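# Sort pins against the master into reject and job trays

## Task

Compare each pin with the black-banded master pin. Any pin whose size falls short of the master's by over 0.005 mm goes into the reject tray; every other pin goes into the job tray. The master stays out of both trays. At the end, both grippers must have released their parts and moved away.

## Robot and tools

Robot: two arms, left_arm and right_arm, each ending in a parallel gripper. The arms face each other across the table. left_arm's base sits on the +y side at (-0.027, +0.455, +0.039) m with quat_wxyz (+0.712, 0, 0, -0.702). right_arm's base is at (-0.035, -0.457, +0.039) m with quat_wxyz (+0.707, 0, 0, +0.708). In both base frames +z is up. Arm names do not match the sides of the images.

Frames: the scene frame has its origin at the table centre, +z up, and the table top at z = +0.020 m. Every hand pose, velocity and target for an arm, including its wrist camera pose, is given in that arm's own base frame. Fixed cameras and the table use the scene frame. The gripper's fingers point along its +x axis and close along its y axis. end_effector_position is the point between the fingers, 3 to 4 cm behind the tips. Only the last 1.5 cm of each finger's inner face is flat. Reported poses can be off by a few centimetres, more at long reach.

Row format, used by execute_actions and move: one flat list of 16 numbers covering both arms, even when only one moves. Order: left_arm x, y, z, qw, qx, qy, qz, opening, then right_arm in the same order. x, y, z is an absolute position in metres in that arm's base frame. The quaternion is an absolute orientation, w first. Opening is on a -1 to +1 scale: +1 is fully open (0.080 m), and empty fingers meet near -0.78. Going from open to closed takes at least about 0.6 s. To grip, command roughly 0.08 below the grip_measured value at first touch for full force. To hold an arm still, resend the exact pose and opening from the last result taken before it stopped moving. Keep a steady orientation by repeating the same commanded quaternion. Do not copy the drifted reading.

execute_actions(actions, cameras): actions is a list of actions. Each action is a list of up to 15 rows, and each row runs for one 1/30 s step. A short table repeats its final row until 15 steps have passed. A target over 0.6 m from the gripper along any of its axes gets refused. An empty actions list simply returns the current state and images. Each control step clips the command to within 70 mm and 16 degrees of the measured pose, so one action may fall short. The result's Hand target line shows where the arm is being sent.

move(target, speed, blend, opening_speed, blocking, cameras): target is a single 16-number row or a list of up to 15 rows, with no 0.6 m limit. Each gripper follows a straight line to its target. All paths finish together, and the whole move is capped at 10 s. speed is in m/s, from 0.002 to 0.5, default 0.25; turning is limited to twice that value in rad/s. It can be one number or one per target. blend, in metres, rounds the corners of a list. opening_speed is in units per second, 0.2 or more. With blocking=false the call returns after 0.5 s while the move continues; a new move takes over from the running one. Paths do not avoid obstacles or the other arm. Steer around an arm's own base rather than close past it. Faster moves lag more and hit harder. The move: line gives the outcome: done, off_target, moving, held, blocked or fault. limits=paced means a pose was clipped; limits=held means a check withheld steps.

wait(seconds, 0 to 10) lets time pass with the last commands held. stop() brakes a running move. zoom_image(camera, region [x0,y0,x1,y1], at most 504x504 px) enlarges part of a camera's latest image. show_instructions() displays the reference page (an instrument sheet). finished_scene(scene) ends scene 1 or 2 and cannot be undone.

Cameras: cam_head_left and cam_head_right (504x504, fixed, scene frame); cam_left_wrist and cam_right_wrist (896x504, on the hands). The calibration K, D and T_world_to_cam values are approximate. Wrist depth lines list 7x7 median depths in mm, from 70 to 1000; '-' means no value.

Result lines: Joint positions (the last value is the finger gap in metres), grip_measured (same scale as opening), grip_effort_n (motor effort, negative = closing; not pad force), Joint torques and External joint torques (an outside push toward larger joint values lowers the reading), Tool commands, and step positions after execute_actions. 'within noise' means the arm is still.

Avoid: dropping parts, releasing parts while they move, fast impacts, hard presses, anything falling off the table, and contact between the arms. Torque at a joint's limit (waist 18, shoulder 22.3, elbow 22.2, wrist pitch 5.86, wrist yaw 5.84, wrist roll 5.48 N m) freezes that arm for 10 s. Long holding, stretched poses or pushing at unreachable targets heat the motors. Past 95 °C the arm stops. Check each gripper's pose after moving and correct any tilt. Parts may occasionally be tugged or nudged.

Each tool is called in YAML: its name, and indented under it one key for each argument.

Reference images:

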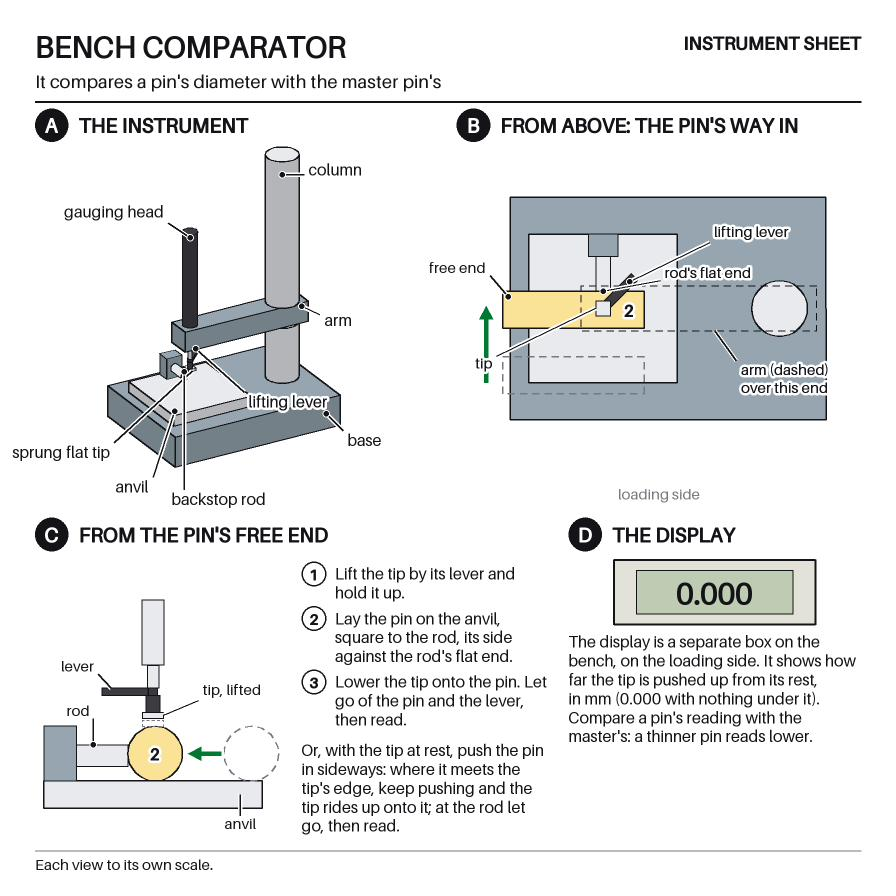

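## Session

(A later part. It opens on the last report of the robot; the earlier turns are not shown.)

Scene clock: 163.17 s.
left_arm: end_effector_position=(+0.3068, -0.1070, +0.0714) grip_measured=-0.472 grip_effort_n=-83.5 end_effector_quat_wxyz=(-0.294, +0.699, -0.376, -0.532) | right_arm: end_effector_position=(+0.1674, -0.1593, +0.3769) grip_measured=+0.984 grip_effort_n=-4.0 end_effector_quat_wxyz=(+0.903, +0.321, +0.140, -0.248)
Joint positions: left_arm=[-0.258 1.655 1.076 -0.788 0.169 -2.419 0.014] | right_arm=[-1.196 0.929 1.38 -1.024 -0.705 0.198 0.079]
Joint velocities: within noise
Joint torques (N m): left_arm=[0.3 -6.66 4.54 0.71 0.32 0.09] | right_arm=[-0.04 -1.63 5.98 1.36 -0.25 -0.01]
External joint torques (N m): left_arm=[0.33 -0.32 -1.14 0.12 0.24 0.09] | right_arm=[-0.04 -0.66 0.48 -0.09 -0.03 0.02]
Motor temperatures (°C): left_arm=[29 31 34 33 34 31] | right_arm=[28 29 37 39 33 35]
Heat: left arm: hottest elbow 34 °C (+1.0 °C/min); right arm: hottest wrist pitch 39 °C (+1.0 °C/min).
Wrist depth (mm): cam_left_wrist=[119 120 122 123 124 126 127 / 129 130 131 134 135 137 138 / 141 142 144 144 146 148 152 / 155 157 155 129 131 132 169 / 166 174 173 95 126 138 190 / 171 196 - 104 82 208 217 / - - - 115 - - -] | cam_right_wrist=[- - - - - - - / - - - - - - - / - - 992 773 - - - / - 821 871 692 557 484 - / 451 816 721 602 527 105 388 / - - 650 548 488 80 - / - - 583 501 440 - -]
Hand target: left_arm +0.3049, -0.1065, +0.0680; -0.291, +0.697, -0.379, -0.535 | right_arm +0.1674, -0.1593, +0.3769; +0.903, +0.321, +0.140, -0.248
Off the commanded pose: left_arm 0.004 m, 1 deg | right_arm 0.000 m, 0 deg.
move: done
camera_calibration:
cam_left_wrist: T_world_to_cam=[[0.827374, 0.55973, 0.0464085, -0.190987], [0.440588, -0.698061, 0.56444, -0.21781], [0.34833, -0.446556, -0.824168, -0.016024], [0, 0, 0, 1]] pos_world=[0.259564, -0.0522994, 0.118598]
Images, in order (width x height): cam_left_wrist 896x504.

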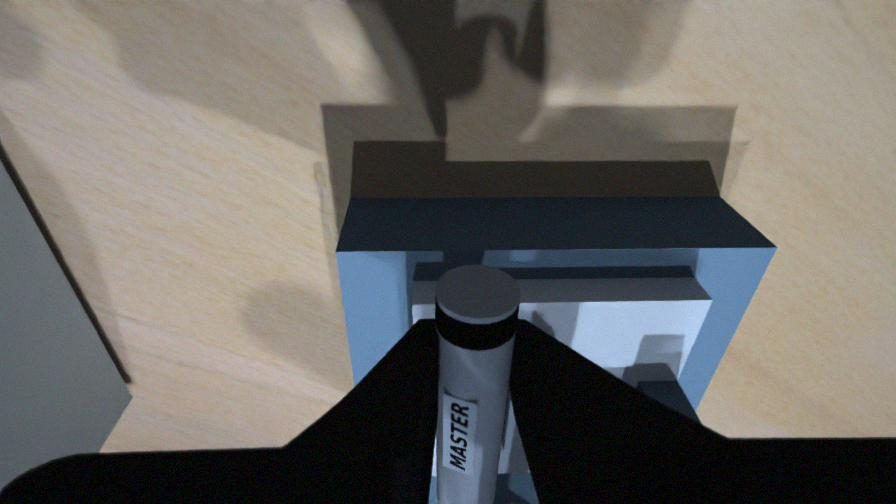

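move:
  target: [0.3050, -0.1065, 0.060, 0.2909, -0.6969, 0.3792, 0.5348, -0.52, 0.1674, -0.1593, 0.3769, 0.903, 0.321, 0.140, -0.248, 0.984]
  speed: 0.03
  cameras: ["cam_left_wrist"]

move:
  target: [0.3050, -0.1065, 0.057, 0.2909, -0.6969, 0.3792, 0.5348, -0.52, 0.1674, -0.1593, 0.3769, 0.903, 0.321, 0.140, -0.248, 0.984]
  speed: 0.03
  cameras: ["cam_left_wrist"]

Scene clock: 169.97 s.
left_arm: end_effector_position=(+0.3070, -0.1070, +0.0637) grip_measured=-0.472 grip_effort_n=-83.5 end_effector_quat_wxyz=(-0.294, +0.699, -0.376, -0.532) | right_arm: end_effector_position=(+0.1674, -0.1593, +0.3769) grip_measured=+0.984 grip_effort_n=-4.0 end_effector_quat_wxyz=(+0.903, +0.321, +0.140, -0.248)
Joint positions: left_arm=[-0.258 1.665 1.055 -0.755 0.169 -2.419 0.014] | right_arm=[-1.196 0.929 1.38 -1.024 -0.705 0.198 0.079]
Joint velocities: within noise
Joint torques (N m): left_arm=[0.3 -6.57 4.49 0.7 0.31 0.09] | right_arm=[-0.05 -1.63 5.98 1.36 -0.25 -0.01]
External joint torques (N m): left_arm=[0.32 -0.25 -1.09 0.13 0.24 0.09] | right_arm=[-0.05 -0.66 0.46 -0.1 -0.03 0.02]
Motor temperatures (°C): left_arm=[29 32 34 33 34 31] | right_arm=[28 29 37 39 33 35]
Heat: left arm: hottest elbow 34 °C (+1.0 °C/min); right arm: hottest wrist pitch 39 °C (+1.0 °C/min).
Wrist depth (mm): cam_left_wrist=[112 113 114 114 117 118 120 / 121 122 124 126 127 128 130 / 133 134 135 137 139 141 144 / 146 148 144 124 125 126 158 / 159 165 163 95 121 127 179 / 171 186 - 104 82 152 205 / - - - 115 - - -] | cam_right_wrist=[- - - - - - - / - - - - - - - / - - 993 772 - - - / 679 814 859 683 557 482 - / 454 812 717 604 532 106 386 / - - 653 550 484 80 - / - - 582 506 443 - -]
Hand target: left_arm +0.3050, -0.1065, +0.0601; -0.291, +0.697, -0.379, -0.535 | right_arm +0.1674, -0.1593, +0.3769; +0.903, +0.321, +0.140, -0.248
Off the commanded pose: left_arm 0.004 m, 1 deg | right_arm 0.000 m, 0 deg.
move: done
camera_calibration:
cam_left_wrist: T_world_to_cam=[[0.827323, 0.559744, 0.0471608, -0.190781], [0.439963, -0.697897, 0.565131, -0.213419], [0.349242, -0.446797, -0.823652, -0.0227767], [0, 0, 0, 1]] pos_world=[0.259689, -0.0523322, 0.110847]
Images, in order (width x height): cam_left_wrist 896x504.

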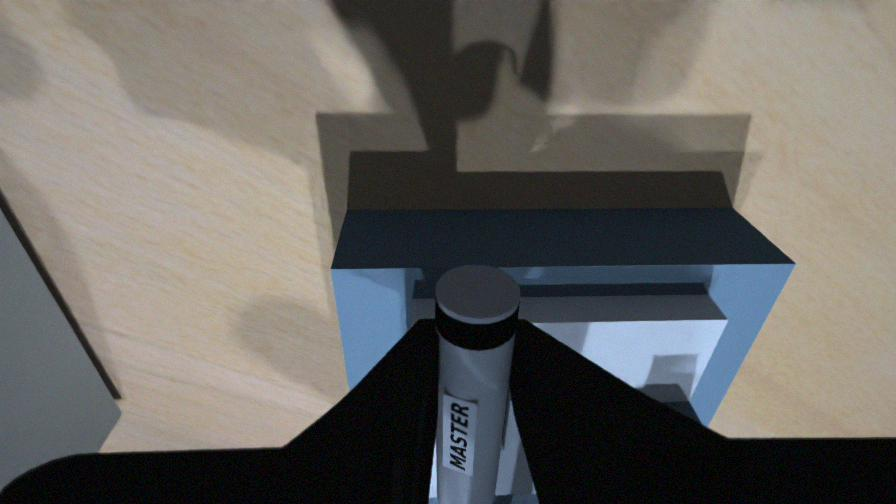

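Scene clock: 170.67 s.
left_arm: end_effector_position=(+0.3070, -0.1071, +0.0608) grip_measured=-0.472 grip_effort_n=-83.5 end_effector_quat_wxyz=(-0.294, +0.700, -0.376, -0.531) | right_arm: end_effector_position=(+0.1674, -0.1593, +0.3769) grip_measured=+0.984 grip_effort_n=-4.0 end_effector_quat_wxyz=(+0.903, +0.321, +0.140, -0.248)
Joint positions: left_arm=[-0.258 1.669 1.047 -0.743 0.169 -2.419 0.014] | right_arm=[-1.196 0.929 1.38 -1.024 -0.705 0.198 0.079]
Joint velocities: within noise
Joint torques (N m): left_arm=[0.28 -6.52 4.43 0.71 0.31 0.09] | right_arm=[-0.05 -1.64 5.98 1.37 -0.25 -0.01]
External joint torques (N m): left_arm=[0.28 -0.16 -1.19 0.11 0.24 0.09] | right_arm=[-0.05 -0.69 0.48 -0.09 -0.03 0.02]
Motor temperatures (°C): left_arm=[29 32 34 34 34 31] | right_arm=[28 29 37 39 33 35]
Heat: left arm: hottest elbow 34 °C (+1.0 °C/min); right arm: hottest wrist pitch 39 °C (+1.0 °C/min).
Wrist depth (mm): cam_left_wrist=[110 111 112 112 114 116 117 / 119 120 121 123 124 126 127 / 130 131 133 134 136 138 140 / 143 145 142 124 125 126 153 / 158 161 159 95 121 123 175 / 170 181 - 105 82 148 200 / - - - 115 - - -] | cam_right_wrist=[- - - - - - - / - - - - - - - / - - 984 779 - - - / 672 816 852 682 564 482 - / 457 813 717 604 531 105 388 / - - 657 548 481 80 - / - - 583 502 442 - -]
Hand target: left_arm +0.3050, -0.1065, +0.0570; -0.291, +0.697, -0.379, -0.535 | right_arm +0.1674, -0.1593, +0.3769; +0.903, +0.321, +0.140, -0.248
Off the commanded pose: left_arm 0.004 m, 1 deg | right_arm 0.000 m, 0 deg.
move: done
camera_calibration:
cam_left_wrist: T_world_to_cam=[[0.827353, 0.559701, 0.0471307, -0.190674], [0.439754, -0.697672, 0.565571, -0.211828], [0.349432, -0.447201, -0.823352, -0.0253071], [0, 0, 0, 1]] pos_world=[0.25975, -0.0523839, 0.107954]
Images, in order (width x height): cam_left_wrist 896x504.

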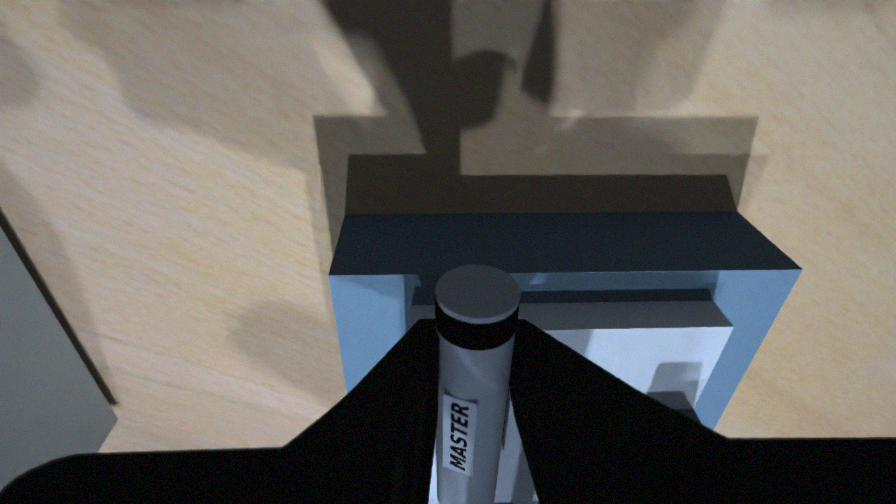

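move:
  target: [0.3050, -0.1065, 0.055, 0.2909, -0.6969, 0.3792, 0.5348, -0.52, 0.1674, -0.1593, 0.3769, 0.903, 0.321, 0.140, -0.248, 0.984]
  speed: 0.03
  cameras: []

move:
  target: [0.3050, -0.1065, 0.053, 0.2909, -0.6969, 0.3792, 0.5348, -0.52, 0.1674, -0.1593, 0.3769, 0.903, 0.321, 0.140, -0.248, 0.984]
  speed: 0.03
  cameras: ["cam_left_wrist"]

Scene clock: 174.53 s.
left_arm: end_effector_position=(+0.3070, -0.1070, +0.0603) grip_measured=-0.472 grip_effort_n=-83.5 end_effector_quat_wxyz=(-0.294, +0.700, -0.376, -0.531) | right_arm: end_effector_position=(+0.1674, -0.1593, +0.3769) grip_measured=+0.984 grip_effort_n=-3.5 end_effector_quat_wxyz=(+0.903, +0.321, +0.140, -0.248)
Joint positions: left_arm=[-0.257 1.669 1.044 -0.739 0.17 -2.419 0.014] | right_arm=[-1.196 0.929 1.38 -1.024 -0.705 0.198 0.079]
Joint velocities: within noise
Joint torques (N m): left_arm=[0.22 -6.15 4.22 1.04 0.26 0.09] | right_arm=[-0.04 -1.63 5.98 1.36 -0.25 -0.01]
External joint torques (N m): left_arm=[0.23 0.17 -1.36 0.45 0.18 0.09] | right_arm=[-0.04 -0.69 0.47 -0.1 -0.03 0.02]
Motor temperatures (°C): left_arm=[29 32 34 34 34 31] | right_arm=[28 29 37 39 33 35]
Heat: left arm: hottest elbow 34 °C (+1.0 °C/min); right arm: hottest wrist pitch 39 °C (+1.0 °C/min).
Wrist depth (mm): cam_left_wrist=[109 110 111 111 114 115 117 / 118 120 121 123 124 126 127 / 130 131 133 134 136 138 141 / 143 145 142 124 125 126 154 / 158 161 160 95 120 124 175 / 170 181 - 105 82 148 200 / - - - 115 - - -] | cam_right_wrist=[- - - - - - - / - - - - - - - / - - - 775 - - - / 670 821 857 672 555 484 - / 455 814 717 598 533 106 385 / - - 648 551 484 80 - / - - 583 502 443 - -]
Hand target: left_arm +0.3050, -0.1065, +0.0551; -0.291, +0.697, -0.379, -0.535 | right_arm +0.1674, -0.1593, +0.3769; +0.903, +0.321, +0.140, -0.248
Off the commanded pose: left_arm 0.006 m, 1 deg | right_arm 0.000 m, 0 deg.
move: done
No camera images: "cameras" was empty.

Scene clock: 175.23 s.
left_arm: end_effector_position=(+0.3068, -0.1069, +0.0596) grip_measured=-0.472 grip_effort_n=-83.5 end_effector_quat_wxyz=(-0.293, +0.700, -0.377, -0.531) | right_arm: end_effector_position=(+0.1674, -0.1593, +0.3769) grip_measured=+0.984 grip_effort_n=-4.0 end_effector_quat_wxyz=(+0.903, +0.321, +0.140, -0.248)
Joint positions: left_arm=[-0.256 1.669 1.041 -0.736 0.172 -2.419 0.014] | right_arm=[-1.196 0.929 1.38 -1.024 -0.705 0.198 0.079]
Joint velocities: within noise
Joint torques (N m): left_arm=[0.14 -5.77 3.96 1.37 0.21 0.09] | right_arm=[-0.05 -1.63 5.99 1.36 -0.25 -0.01]
External joint torques (N m): left_arm=[0.15 0.59 -1.68 0.76 0.12 0.09] | right_arm=[-0.03 -0.69 0.53 -0.07 -0.04 0.02]
Motor temperatures (°C): left_arm=[29 32 34 34 34 31] | right_arm=[28 29 37 39 33 35]
Heat: left arm: hottest elbow 34 °C (+1.0 °C/min); right arm: hottest wrist pitch 39 °C (+1.0 °C/min).
Wrist depth (mm): cam_left_wrist=[109 110 111 111 114 115 117 / 118 119 121 122 124 126 127 / 130 131 133 134 136 138 140 / 142 144 142 123 124 125 154 / 158 161 159 95 120 123 176 / 170 181 - 105 82 148 201 / - - - 115 - - -] | cam_right_wrist=[- - - - - - - / - - - - - - - / - - 996 773 - - - / 683 812 863 690 556 488 - / 452 816 709 593 530 105 387 / - - 659 549 485 80 - / - - 580 495 440 - -]
Hand target: left_arm +0.3049, -0.1065, +0.0532; -0.291, +0.697, -0.379, -0.535 | right_arm +0.1674, -0.1593, +0.3769; +0.903, +0.321, +0.140, -0.248
Off the commanded pose: left_arm 0.007 m, 1 deg | right_arm 0.000 m, 0 deg.
move: done
camera_calibration:
cam_left_wrist: T_world_to_cam=[[0.82697, 0.560339, 0.0462697, -0.190261], [0.439672, -0.695784, 0.567955, -0.210836], [0.350441, -0.449338, -0.821758, -0.0267564], [0, 0, 0, 1]] pos_world=[0.259415, -0.0521083, 0.106561]
Images, in order (width x height): cam_left_wrist 896x504.

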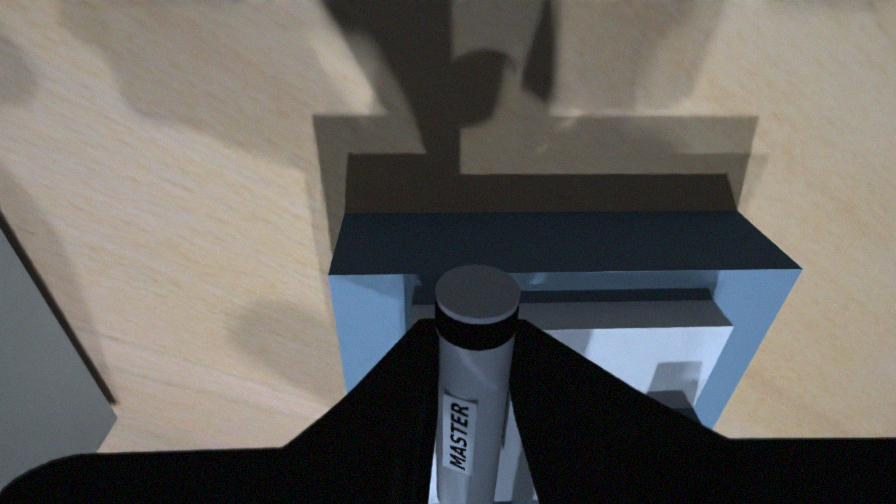

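move:
  target:
    - [0.3050, -0.1065, 0.060, 0.2909, -0.6969, 0.3792, 0.5348, -0.52, 0.1674, -0.1593, 0.3769, 0.903, 0.321, 0.140, -0.248, 0.984]
    - [0.3017, -0.1015, 0.060, 0.2909, -0.6969, 0.3792, 0.5348, -0.52, 0.1674, -0.1593, 0.3769, 0.903, 0.321, 0.140, -0.248, 0.984]
    - [0.3017, -0.1015, 0.0555, 0.2909, -0.6969, 0.3792, 0.5348, -0.52, 0.1674, -0.1593, 0.3769, 0.903, 0.321, 0.140, -0.248, 0.984]
    - [0.3084, -0.0971, 0.0555, 0.2909, -0.6969, 0.3792, 0.5348, -0.52, 0.1674, -0.1593, 0.3769, 0.903, 0.321, 0.140, -0.248, 0.984]
  speed: 0.03
  cameras: ["cam_left_wrist"]

Scene clock: 184.40 s.
left_arm: end_effector_position=(+0.3060, -0.1018, +0.0596) grip_measured=-0.472 grip_effort_n=-83.5 end_effector_quat_wxyz=(-0.292, +0.699, -0.385, -0.528) | right_arm: end_effector_position=(+0.1674, -0.1593, +0.3769) grip_measured=+0.984 grip_effort_n=-3.5 end_effector_quat_wxyz=(+0.903, +0.321, +0.140, -0.248)
Joint positions: left_arm=[-0.233 1.665 1.036 -0.741 0.191 -2.385 0.014] | right_arm=[-1.196 0.929 1.38 -1.024 -0.705 0.198 0.079]
Joint velocities: within noise
Joint torques (N m): left_arm=[1.09 -5.12 5.94 0.52 -0.22 0.08] | right_arm=[-0.04 -1.62 5.98 1.37 -0.25 -0.01]
External joint torques (N m): left_arm=[1.12 1.14 0.43 -0.04 -0.31 0.08] | right_arm=[-0.02 -0.73 0.49 -0.1 -0.04 0.02]
Motor temperatures (°C): left_arm=[29 32 33 35 34 31] | right_arm=[28 29 37 39 33 35]
Heat: left arm: hottest wrist pitch 35 °C (+1.0 °C/min); right arm: hottest wrist pitch 39 °C (+0.0 °C/min).
Wrist depth (mm): cam_left_wrist=[109 110 111 110 113 114 115 / 119 120 121 122 123 124 126 / 130 131 133 134 135 137 139 / 144 145 141 130 130 131 154 / 160 162 160 95 121 123 174 / 172 183 - 105 82 148 199 / - - - 115 - - -] | cam_right_wrist=[- - - - - - - / - - - - - - - / - - - 771 - - - / 669 808 858 686 564 483 - / 453 816 708 597 523 105 388 / - - 650 547 484 80 - / - - 584 501 440 - -]
Hand target: left_arm +0.3083, -0.0972, +0.0556; -0.291, +0.697, -0.379, -0.535 | right_arm +0.1674, -0.1593, +0.3769; +0.903, +0.321, +0.140, -0.248
Off the commanded pose: left_arm 0.007 m, 1 deg | right_arm 0.000 m, 0 deg.
move: done
camera_calibration:
cam_left_wrist: T_world_to_cam=[[0.834092, 0.550392, 0.0368549, -0.195156], [0.433056, -0.69473, 0.574293, -0.205145], [0.341691, -0.463054, -0.81782, -0.0231929], [0, 0, 0, 1]] pos_world=[0.259542, -0.0458474, 0.106038]
Images, in order (width x height): cam_left_wrist 896x504.

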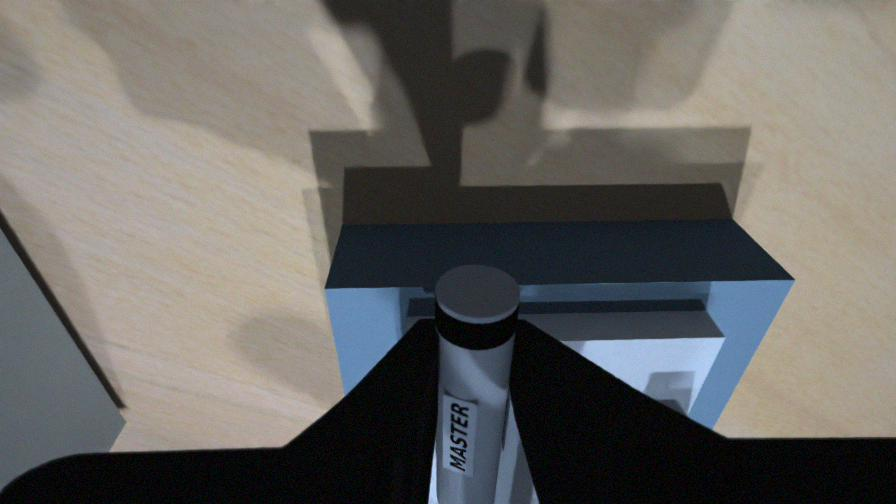

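move:
  target: [0.3184, -0.0906, 0.0565, 0.2909, -0.6969, 0.3792, 0.5348, -0.52, 0.1674, -0.1593, 0.3769, 0.903, 0.321, 0.140, -0.248, 0.984]
  speed: 0.03
  cameras: ["cam_left_wrist"]

Scene clock: 188.43 s.
left_arm: end_effector_position=(+0.3149, -0.0956, +0.0598) grip_measured=-0.472 grip_effort_n=-83.5 end_effector_quat_wxyz=(-0.290, +0.698, -0.386, -0.529) | right_arm: end_effector_position=(+0.1674, -0.1593, +0.3769) grip_measured=+0.984 grip_effort_n=-4.0 end_effector_quat_wxyz=(+0.903, +0.321, +0.140, -0.248)
Joint positions: left_arm=[-0.204 1.696 1.072 -0.756 0.2 -2.357 0.014] | right_arm=[-1.196 0.929 1.38 -1.024 -0.705 0.198 0.079]
Joint velocities: within noise
Joint torques (N m): left_arm=[0.99 -5.42 6.23 0.59 -0.35 0.08] | right_arm=[-0.04 -1.63 5.98 1.36 -0.25 -0.01]
External joint torques (N m): left_arm=[0.98 1.11 0.66 0.02 -0.44 0.08] | right_arm=[-0.04 -0.74 0.53 -0.08 -0.03 0.01]
Motor temperatures (°C): left_arm=[29 32 33 35 34 31] | right_arm=[28 29 37 39 33 35]
Heat: left arm: hottest wrist pitch 35 °C (+1.0 °C/min); right arm: hottest wrist pitch 39 °C (+0.0 °C/min).
Wrist depth (mm): cam_left_wrist=[110 111 111 111 113 114 115 / 119 120 121 122 123 124 125 / 131 132 133 134 135 137 138 / 145 146 136 137 131 137 154 / 162 163 127 95 121 128 173 / 176 185 - 105 82 190 198 / - - - 115 - - -] | cam_right_wrist=[- - - - - - - / - - - - - - - / - - - 768 - - - / 668 809 855 684 558 483 - / 447 800 716 600 527 105 386 / - - 651 552 485 80 - / - - 585 506 442 - -]
Hand target: left_arm +0.3183, -0.0906, +0.0565; -0.291, +0.697, -0.379, -0.535 | right_arm +0.1674, -0.1593, +0.3769; +0.903, +0.321, +0.140, -0.248
Off the commanded pose: left_arm 0.007 m, 1 deg | right_arm 0.000 m, 0 deg.
move: done
camera_calibration:
cam_left_wrist: T_world_to_cam=[[0.83427, 0.550473, 0.0311907, -0.205688], [0.435802, -0.69302, 0.574281, -0.205487], [0.337742, -0.465513, -0.818064, -0.0221128], [0, 0, 0, 1]] pos_world=[0.268619, -0.0394748, 0.106333]
Images, in order (width x height): cam_left_wrist 896x504.

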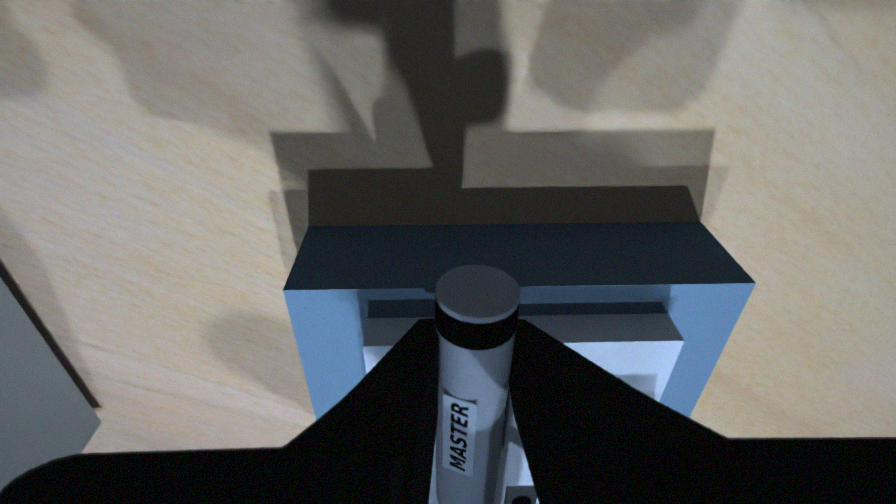

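move:
  target: [0.3268, -0.0852, 0.0565, 0.2909, -0.6969, 0.3792, 0.5348, -0.52, 0.1674, -0.1593, 0.3769, 0.903, 0.321, 0.140, -0.248, 0.984]
  speed: 0.03
  cameras: ["cam_left_wrist","cam_head_right"]

zoom_image:
  camera: "cam_head_right"
  region: [190, 240, 310, 360]

Scene clock: 193.03 s.
left_arm: end_effector_position=(+0.3217, -0.0913, +0.0599) grip_measured=-0.472 grip_effort_n=-83.5 end_effector_quat_wxyz=(-0.291, +0.696, -0.388, -0.530) | right_arm: end_effector_position=(+0.1674, -0.1593, +0.3769) grip_measured=+0.984 grip_effort_n=-4.0 end_effector_quat_wxyz=(+0.903, +0.321, +0.140, -0.248)
Joint positions: left_arm=[-0.185 1.721 1.102 -0.77 0.204 -2.334 0.014] | right_arm=[-1.196 0.929 1.38 -1.024 -0.705 0.198 0.079]
Joint velocities: within noise
Joint torques (N m): left_arm=[1.3 -5.31 6.44 0.87 -0.34 0.04] | right_arm=[-0.04 -1.63 5.98 1.37 -0.25 -0.01]
External joint torques (N m): left_arm=[1.29 1.39 0.91 0.32 -0.43 0.05] | right_arm=[-0.05 -0.68 0.5 -0.08 -0.03 0.01]
Motor temperatures (°C): left_arm=[29 32 34 35 34 31] | right_arm=[28 29 37 39 33 35]
Heat: left arm: hottest wrist pitch 35 °C (+2.0 °C/min); right arm: hottest wrist pitch 39 °C (+0.0 °C/min).
Wrist depth (mm): cam_left_wrist=[110 111 111 111 113 114 115 / 120 120 121 122 123 124 125 / 131 132 133 134 135 136 138 / 145 146 131 137 131 145 153 / 162 164 122 94 121 163 172 / 180 185 - 105 82 190 197 / - - - 115 - - -] | cam_right_wrist=[- - - - - - - / - - - - - - - / - - 993 780 - - - / 634 808 856 684 565 485 - / 438 802 714 602 530 105 390 / - - 647 546 486 80 - / - - 583 500 442 - -]
Hand target: left_arm +0.3266, -0.0852, +0.0566; -0.291, +0.697, -0.379, -0.535 | right_arm +0.1674, -0.1593, +0.3769; +0.903, +0.321, +0.140, -0.248
Off the commanded pose: left_arm 0.009 m, 1 deg | right_arm 0.000 m, 0 deg.
move: off_target (left_arm)
camera_calibration:
cam_left_wrist: T_world_to_cam=[[0.836997, 0.546431, 0.0291517, -0.214811], [0.434294, -0.695753, 0.572117, -0.205207], [0.332904, -0.466199, -0.819654, -0.0207095], [0, 0, 0, 1]] pos_world=[0.27581, -0.0350485, 0.10669]
Images, in order (width x height): cam_head_right 504x504, cam_left_wrist 896x504.

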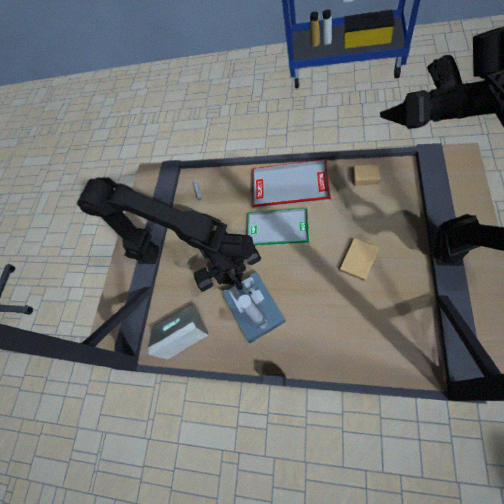

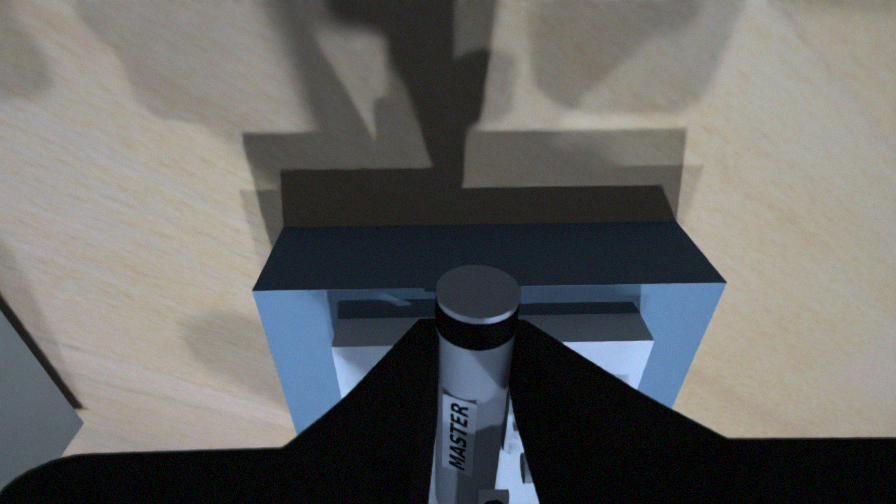

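Scaled by 4.200 from the camera's 504x504 image, which has a finer 720x720 frame.

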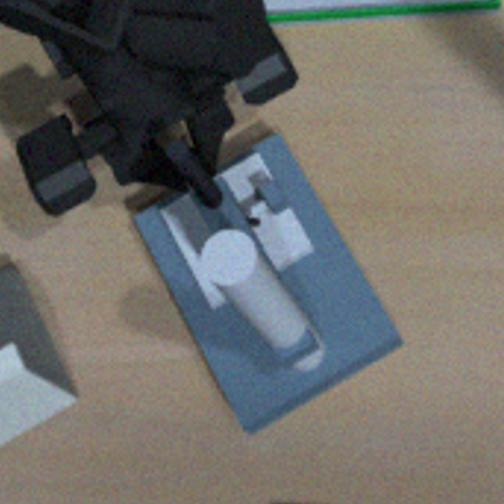

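move:
  target: [0.3335, -0.0809, 0.0565, 0.2909, -0.6969, 0.3792, 0.5348, -0.52, 0.1674, -0.1593, 0.3769, 0.903, 0.321, 0.140, -0.248, 0.984]
  speed: 0.03
  cameras: ["cam_left_wrist"]

zoom_image:
  camera: "cam_left_wrist"
  region: [300, 204, 640, 504]

Scene clock: 198.50 s.
left_arm: end_effector_position=(+0.3278, -0.0875, +0.0600) grip_measured=-0.472 grip_effort_n=-83.5 end_effector_quat_wxyz=(-0.289, +0.696, -0.389, -0.530) | right_arm: end_effector_position=(+0.1674, -0.1593, +0.3769) grip_measured=+0.984 grip_effort_n=-3.5 end_effector_quat_wxyz=(+0.903, +0.321, +0.140, -0.248)
Joint positions: left_arm=[-0.168 1.742 1.128 -0.779 0.21 -2.317 0.014] | right_arm=[-1.196 0.929 1.38 -1.024 -0.705 0.198 0.079]
Joint velocities: within noise
Joint torques (N m): left_arm=[1.36 -5.47 6.53 0.94 -0.45 0.07] | right_arm=[-0.04 -1.64 5.98 1.37 -0.25 -0.01]
External joint torques (N m): left_arm=[1.36 1.38 0.98 0.39 -0.55 0.07] | right_arm=[-0.02 -0.83 0.56 -0.08 -0.04 0.01]
Motor temperatures (°C): left_arm=[29 32 34 35 34 31] | right_arm=[28 29 37 39 33 35]
Heat: left arm: hottest wrist pitch 35 °C (+2.0 °C/min); right arm: hottest wrist pitch 39 °C (+0.0 °C/min).
Wrist depth (mm): cam_left_wrist=[110 111 111 111 113 113 114 / 120 121 121 122 123 124 125 / 131 132 133 134 135 136 137 / 146 144 130 130 130 148 153 / 163 164 121 94 121 170 171 / 185 187 137 105 82 193 196 / - - - 115 - - -] | cam_right_wrist=[- - - - - - - / - - - - - - - / - - 997 776 - - - / 658 803 858 691 561 487 - / 430 817 711 603 530 105 388 / - - 647 550 481 80 - / - - 585 499 442 - -]
Hand target: left_arm +0.3332, -0.0808, +0.0565; -0.291, +0.697, -0.379, -0.535 | right_arm +0.1674, -0.1593, +0.3769; +0.903, +0.321, +0.140, -0.248
Off the commanded pose: left_arm 0.009 m, 1 deg | right_arm 0.000 m, 0 deg.
move: off_target (left_arm)
camera_calibration:
cam_left_wrist: T_world_to_cam=[[0.836903, 0.546741, 0.0258593, -0.22182], [0.435695, -0.694031, 0.573141, -0.205636], [0.331307, -0.468397, -0.819048, -0.0206188], [0, 0, 0, 1]] pos_world=[0.282067, -0.0310972, 0.106707]
Images, in order (width x height): cam_left_wrist 896x504.

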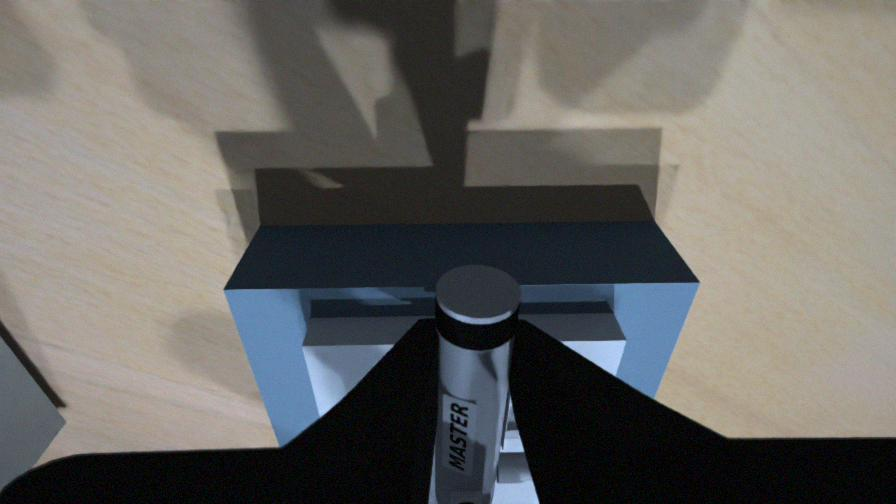

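Scaled by 1.482 from the camera's 896x504 image, which has a finer 1280x720 frame.

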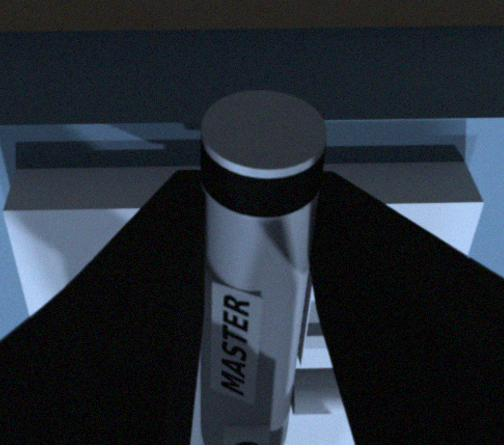

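move:
  target:
    - [0.3295, -0.0850, 0.0575, 0.2909, -0.6969, 0.3792, 0.5348, -0.52, 0.1674, -0.1593, 0.3769, 0.903, 0.321, 0.140, -0.248, 0.984]
    - [0.3295, -0.0850, 0.0575, 0.2909, -0.6969, 0.3792, 0.5348, -0.15, 0.1674, -0.1593, 0.3769, 0.903, 0.321, 0.140, -0.248, 0.984]
  speed: 0.03
  opening_speed: 0.5
  cameras: ["cam_left_wrist"]

zoom_image:
  camera: "cam_left_wrist"
  region: [300, 204, 640, 504]

zoom_image:
  camera: "cam_head_left"
  region: [130, 300, 210, 370]

Scene clock: 210.77 s.
left_arm: end_effector_position=(+0.3296, -0.0866, +0.0600) grip_measured=-0.154 grip_effort_n=14.2 end_effector_quat_wxyz=(-0.292, +0.698, -0.382, -0.531) | right_arm: end_effector_position=(+0.1674, -0.1593, +0.3769) grip_measured=+0.984 grip_effort_n=-4.0 end_effector_quat_wxyz=(+0.903, +0.321, +0.140, -0.248)
Joint positions: left_arm=[-0.17 1.742 1.128 -0.771 0.197 -2.328 0.028] | right_arm=[-1.196 0.929 1.38 -1.024 -0.705 0.198 0.079]
Joint velocities: within noise
Joint torques (N m): left_arm=[0.21 -7.13 5.22 0.56 -0.1 -0.06] | right_arm=[-0.04 -1.64 5.99 1.37 -0.25 -0.01]
External joint torques (N m): left_arm=[0.22 -0.23 -0.35 0.01 -0.19 -0.06] | right_arm=[-0.02 -0.67 0.45 -0.1 -0.04 0.02]
Motor temperatures (°C): left_arm=[29 32 35 35 34 31] | right_arm=[28 29 38 40 33 35]
Heat: left arm: hottest elbow 35 °C (+1.0 °C/min); right arm: hottest wrist pitch 40 °C (+1.0 °C/min).
Wrist depth (mm): cam_left_wrist=[109 110 111 110 113 114 115 / 118 119 120 122 123 124 125 / 130 131 132 133 134 136 138 / 143 141 131 132 132 148 153 / 159 160 119 104 120 170 172 / 180 178 81 106 82 188 197 / - - - 120 86 - -] | cam_right_wrist=[- - - - - - - / - - - - - - - / - - 988 780 - - - / 644 818 861 687 558 487 - / 437 812 709 601 528 105 386 / - - 652 554 484 80 - / - - 572 500 439 - -]
Hand target: left_arm +0.3296, -0.0850, +0.0576; -0.291, +0.697, -0.379, -0.535 | right_arm +0.1674, -0.1593, +0.3769; +0.903, +0.321, +0.140, -0.248
Off the commanded pose: left_arm 0.003 m, 1 deg | right_arm 0.000 m, 0 deg.
move: done
camera_calibration:
cam_left_wrist: T_world_to_cam=[[0.830975, 0.555059, 0.0372725, -0.221812], [0.438755, -0.6951, 0.5695, -0.206726], [0.342014, -0.456887, -0.821146, -0.0232352], [0, 0, 0, 1]] pos_world=[0.282969, -0.0311919, 0.106918]
Images, in order (width x height): cam_left_wrist 896x504.

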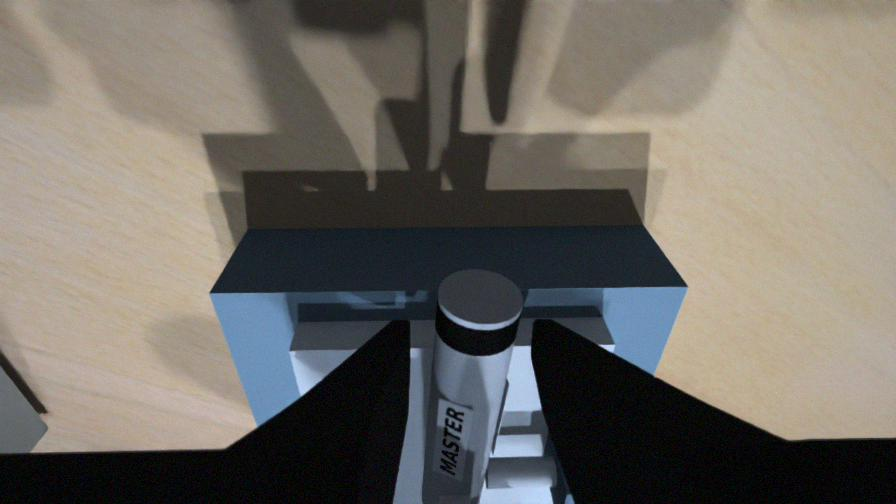

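Scaled by 1.482 from the camera's 896x504 image, which has a finer 1280x720 frame.

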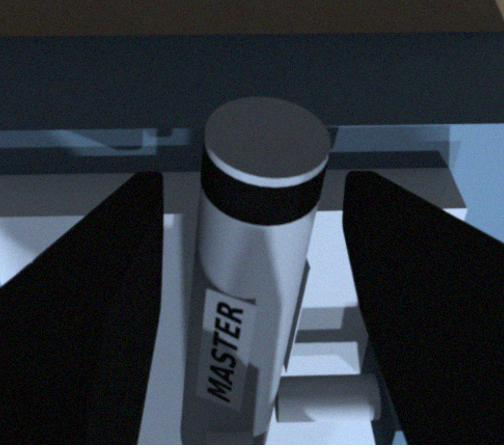

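This scene's latest camera images include none from cam_head_left. They are from: cam_left_wrist. cam_head_left's image comes with the result of a call that names it in "cameras".

move:
  target:
    - [0.3283, -0.0845, 0.14, 0.2909, -0.6969, 0.3792, 0.5348, -0.15, 0.1674, -0.1593, 0.3769, 0.903, 0.321, 0.140, -0.248, 0.984]
    - [0.21, -0.165, 0.18, 0.2909, -0.6969, 0.3792, 0.5348, -0.15, 0.1674, -0.1593, 0.3769, 0.903, 0.321, 0.140, -0.248, 0.984]
  speed: [0.05, 0.25]
  cameras: ["cam_left_wrist", "cam_head_left","cam_head_right"]

zoom_image:
  camera: "cam_head_left"
  region: [130, 300, 210, 370]

Scene clock: 220.07 s.
left_arm: end_effector_position=(+0.2125, -0.1666, +0.1819) grip_measured=-0.153 grip_effort_n=14.2 end_effector_quat_wxyz=(-0.289, +0.699, -0.381, -0.532) | right_arm: end_effector_position=(+0.1674, -0.1593, +0.3769) grip_measured=+0.984 grip_effort_n=-3.5 end_effector_quat_wxyz=(+0.903, +0.321, +0.140, -0.248)
Joint positions: left_arm=[-0.608 1.362 1.245 -1.203 0.103 -2.765 0.028] | right_arm=[-1.196 0.929 1.38 -1.024 -0.705 0.198 0.079]
Joint velocities: within noise
Joint torques (N m): left_arm=[-0.34 -5.82 4.56 0.42 -0.14 -0.08] | right_arm=[-0.04 -1.64 5.98 1.36 -0.25 -0.01]
External joint torques (N m): left_arm=[-0.33 -1.47 -1.33 -0.21 -0.2 -0.08] | right_arm=[-0.04 -0.63 0.4 -0.11 -0.02 0.02]
Motor temperatures (°C): left_arm=[29 33 35 35 34 31] | right_arm=[28 29 38 40 33 35]
Heat: left arm: hottest elbow 35 °C (+1.0 °C/min); right arm: hottest wrist pitch 40 °C (+1.0 °C/min).
Wrist depth (mm): cam_left_wrist=[220 219 221 226 229 232 234 / 206 205 207 246 245 231 247 / 198 198 201 265 264 227 271 / 193 194 196 295 280 251 305 / 188 189 191 329 299 231 204 / - 196 - 383 81 231 389 / - - - - 79 - -] | cam_right_wrist=[- - - - - - - / - - - - - - - / 682 - - 780 - - - / - 815 860 685 554 485 - / - 829 717 599 535 105 387 / - - 661 554 485 80 - / - - 577 500 445 - -]
Hand target: left_arm +0.2099, -0.1650, +0.1799; -0.291, +0.697, -0.379, -0.535 | right_arm +0.1674, -0.1593, +0.3769; +0.903, +0.321, +0.140, -0.248
Off the commanded pose: left_arm 0.004 m, 0 deg | right_arm 0.000 m, 0 deg.
move: done
camera_calibration:
cam_left_wrist: T_world_to_cam=[[0.828104, 0.559565, 0.0336234, -0.0825964], [0.444194, -0.69159, 0.569557, -0.280909], [0.341958, -0.456717, -0.821264, 0.0804944], [0, 0, 0, 1]] pos_world=[0.165651, -0.111293, 0.228878]
Images, in order (width x height): cam_head_left 504x504, cam_head_right 504x504, cam_left_wrist 896x504.

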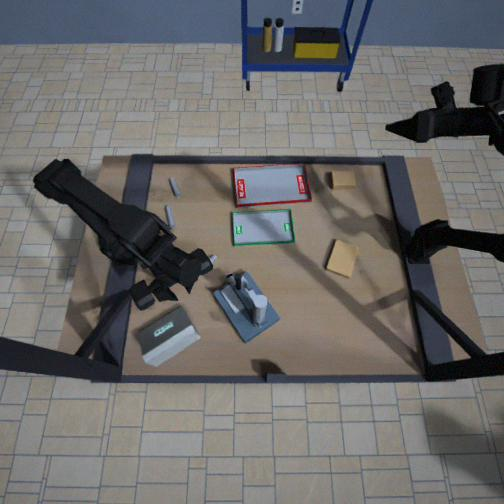

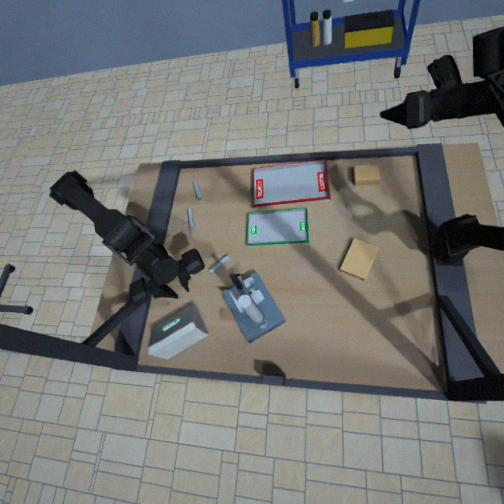

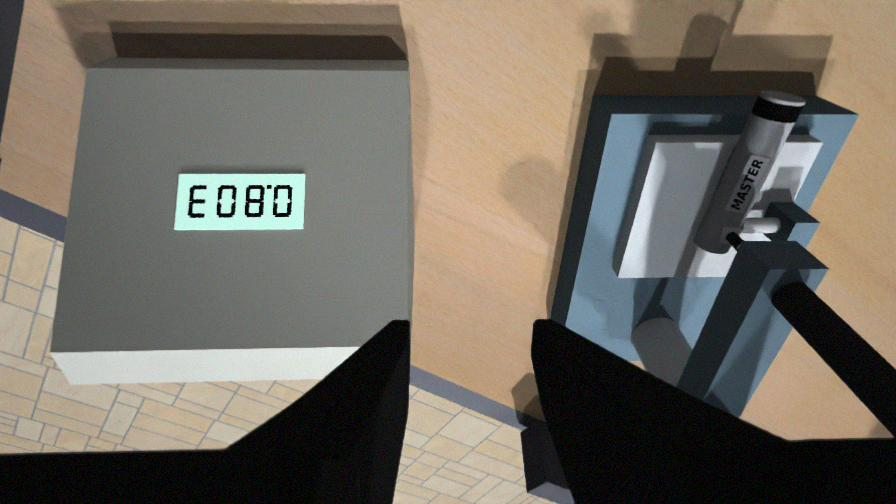

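Scaled by 6.300 from the camera's 504x504 image, which has a finer 720x720 frame.

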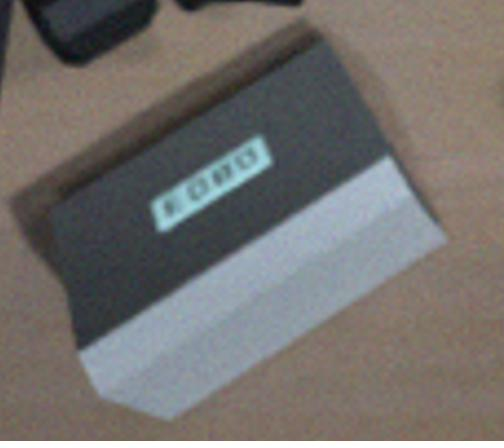

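zoom_image:
  camera: "cam_left_wrist"
  region: [600, 80, 880, 300]

zoom_image:
  camera: "cam_left_wrist"
  region: [160, 160, 320, 250]

zoom_image:
  camera: "cam_head_right"
  region: [200, 250, 300, 350]

Scaled by 1.800 from the camera's 896x504 image, which has a finer 1280x720 frame.

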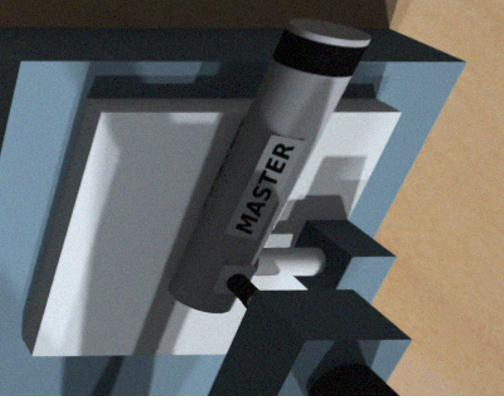

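Scaled by 3.150 from the camera's 896x504 image, which has a finer 1280x720 frame.

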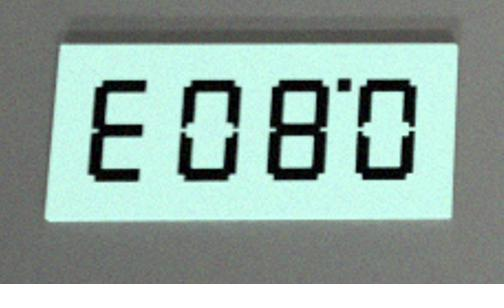

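Scaled by 5.040 from the camera's 504x504 image, which has a finer 720x720 frame.

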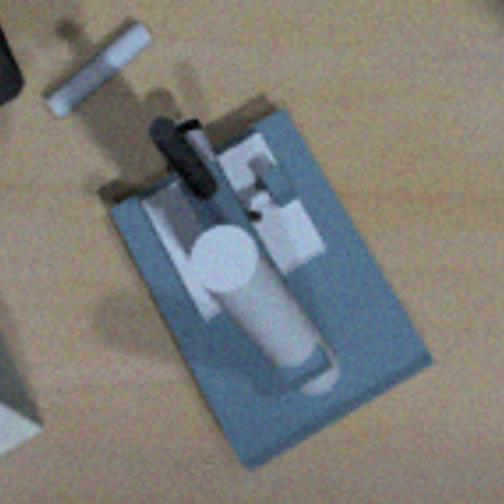

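move:
  target:
    - [0.3280, -0.0850, 0.14, 0.2909, -0.6969, 0.3792, 0.5348, -0.15, 0.1674, -0.1593, 0.3769, 0.903, 0.321, 0.140, -0.248, 0.984]
    - [0.3280, -0.0850, 0.0575, 0.2909, -0.6969, 0.3792, 0.5348, -0.15, 0.1674, -0.1593, 0.3769, 0.903, 0.321, 0.140, -0.248, 0.984]
  speed: [0.25, 0.08]
  cameras: ["cam_left_wrist"]

Scene clock: 236.27 s.
left_arm: end_effector_position=(+0.3311, -0.0854, +0.0630) grip_measured=-0.153 grip_effort_n=14.2 end_effector_quat_wxyz=(-0.295, +0.701, -0.376, -0.529) | right_arm: end_effector_position=(+0.1674, -0.1593, +0.3769) grip_measured=+0.984 grip_effort_n=-3.5 end_effector_quat_wxyz=(+0.903, +0.321, +0.140, -0.248)
Joint positions: left_arm=[-0.171 1.734 1.131 -0.771 0.186 -2.333 0.028] | right_arm=[-1.196 0.929 1.38 -1.024 -0.705 0.198 0.079]
Joint velocities: within noise
Joint torques (N m): left_arm=[0.17 -6.77 4.2 0.61 0.27 0.08] | right_arm=[-0.04 -1.63 5.98 1.36 -0.25 -0.01]
External joint torques (N m): left_arm=[0.15 0.07 -1.43 0.02 0.18 0.08] | right_arm=[-0.04 -0.71 0.51 -0.08 -0.03 0.01]
Motor temperatures (°C): left_arm=[29 33 34 34 34 31] | right_arm=[28 29 38 40 33 35]
Heat: left arm: hottest elbow 34 °C (+0.0 °C/min); right arm: hottest wrist pitch 40 °C (+1.0 °C/min).
Wrist depth (mm): cam_left_wrist=[111 112 113 113 116 117 119 / 120 121 123 125 127 128 130 / 132 133 135 136 138 141 143 / 145 144 130 132 133 153 159 / 161 160 121 97 125 177 179 / 182 180 81 109 85 195 205 / - - - 123 86 - -] | cam_right_wrist=[- - - - - - - / - - - - - - - / - - - 775 - - - / 649 806 870 683 564 487 - / 432 813 713 598 528 105 387 / - - 649 548 488 80 - / - - 579 501 441 - -]
Hand target: left_arm +0.3279, -0.0849, +0.0575; -0.291, +0.697, -0.379, -0.535 | right_arm +0.1674, -0.1593, +0.3769; +0.903, +0.321, +0.140, -0.248
Off the commanded pose: left_arm 0.006 m, 1 deg | right_arm 0.000 m, 0 deg.
move: done
camera_calibration:
cam_left_wrist: T_world_to_cam=[[0.826651, 0.560393, 0.0510616, -0.222805], [0.43716, -0.696693, 0.568779, -0.20773], [0.354314, -0.44786, -0.820904, -0.0240009], [0, 0, 0, 1]] pos_world=[0.283497, -0.0306144, 0.109827]
Images, in order (width x height): cam_left_wrist 896x504.

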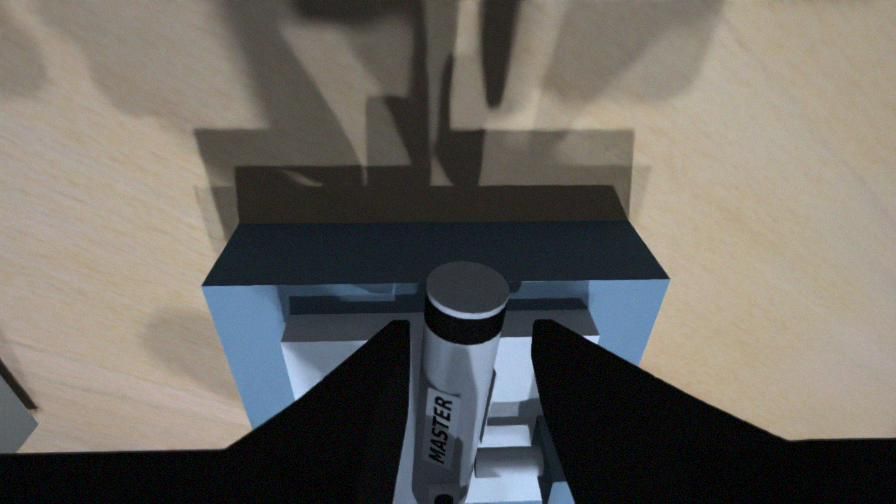

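move:
  target:
    - [0.3265, -0.0858, 0.055, 0.2909, -0.6969, 0.3792, 0.5348, -0.15, 0.1674, -0.1593, 0.3769, 0.903, 0.321, 0.140, -0.248, 0.984]
    - [0.3265, -0.0858, 0.055, 0.2909, -0.6969, 0.3792, 0.5348, -0.52, 0.1674, -0.1593, 0.3769, 0.903, 0.321, 0.140, -0.248, 0.984]
    - [0.2997, -0.1032, 0.056, 0.2909, -0.6969, 0.3792, 0.5348, -0.52, 0.1674, -0.1593, 0.3769, 0.903, 0.321, 0.140, -0.248, 0.984]
    - [0.2997, -0.1032, 0.12, 0.2909, -0.6969, 0.3792, 0.5348, -0.52, 0.1674, -0.1593, 0.3769, 0.903, 0.321, 0.140, -0.248, 0.984]
  speed: [0.05, 0.05, 0.04, 0.12]
  opening_speed: 1.0
  cameras: ["cam_left_wrist"]

Scene clock: 244.23 s.
left_arm: end_effector_position=(+0.2966, -0.1016, +0.1131) grip_measured=-0.468 grip_effort_n=-83.5 end_effector_quat_wxyz=(-0.288, +0.691, -0.381, -0.543) | right_arm: end_effector_position=(+0.1674, -0.1593, +0.3769) grip_measured=+0.984 grip_effort_n=-3.5 end_effector_quat_wxyz=(+0.903, +0.321, +0.140, -0.248)
Joint positions: left_arm=[-0.245 1.597 1.19 -0.993 0.179 -2.408 0.014] | right_arm=[-1.196 0.929 1.38 -1.024 -0.705 0.198 0.079]
Joint velocities: within noise
Joint torques (N m): left_arm=[-0.3 -8 7.39 0.33 0.02 -0.04] | right_arm=[-0.04 -1.63 5.98 1.37 -0.25 -0.01]
External joint torques (N m): left_arm=[-0.32 -1.95 1.55 -0.19 -0.05 -0.04] | right_arm=[-0.03 -0.67 0.44 -0.1 -0.04 0.02]
Motor temperatures (°C): left_arm=[29 33 34 34 34 31] | right_arm=[28 29 38 40 33 35]
Heat: left arm: hottest elbow 34 °C (+1.0 °C/min); right arm: hottest wrist pitch 40 °C (+1.0 °C/min).
Wrist depth (mm): cam_left_wrist=[160 161 161 162 163 164 164 / 172 174 175 176 177 178 179 / 161 190 191 186 187 191 196 / 161 205 211 169 170 206 216 / 161 222 233 96 179 235 241 / 153 256 - 104 81 269 271 / - - - 114 - - -] | cam_right_wrist=[- - - - - - - / - - - - - - - / 654 - 990 786 - - - / - 814 856 689 554 485 - / 452 823 726 602 531 105 387 / - - 651 553 487 80 - / - - 584 502 441 - -]
Hand target: left_arm +0.2997, -0.1032, +0.1200; -0.291, +0.697, -0.379, -0.535 | right_arm +0.1674, -0.1593, +0.3769; +0.903, +0.321, +0.140, -0.248
Off the commanded pose: left_arm 0.008 m, 1 deg | right_arm 0.000 m, 0 deg.
move: done
camera_calibration:
cam_left_wrist: T_world_to_cam=[[0.828006, 0.560368, 0.0198218, -0.184592], [0.459125, -0.697853, 0.549732, -0.236932], [0.321885, -0.446081, -0.835106, 0.0334473], [0, 0, 0, 1]] pos_world=[0.250859, -0.0469839, 0.16184]
Images, in order (width x height): cam_left_wrist 896x504.

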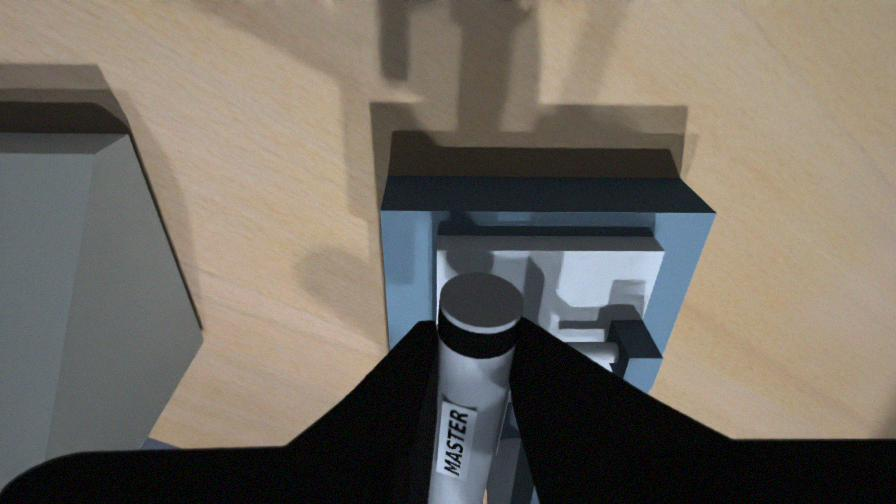

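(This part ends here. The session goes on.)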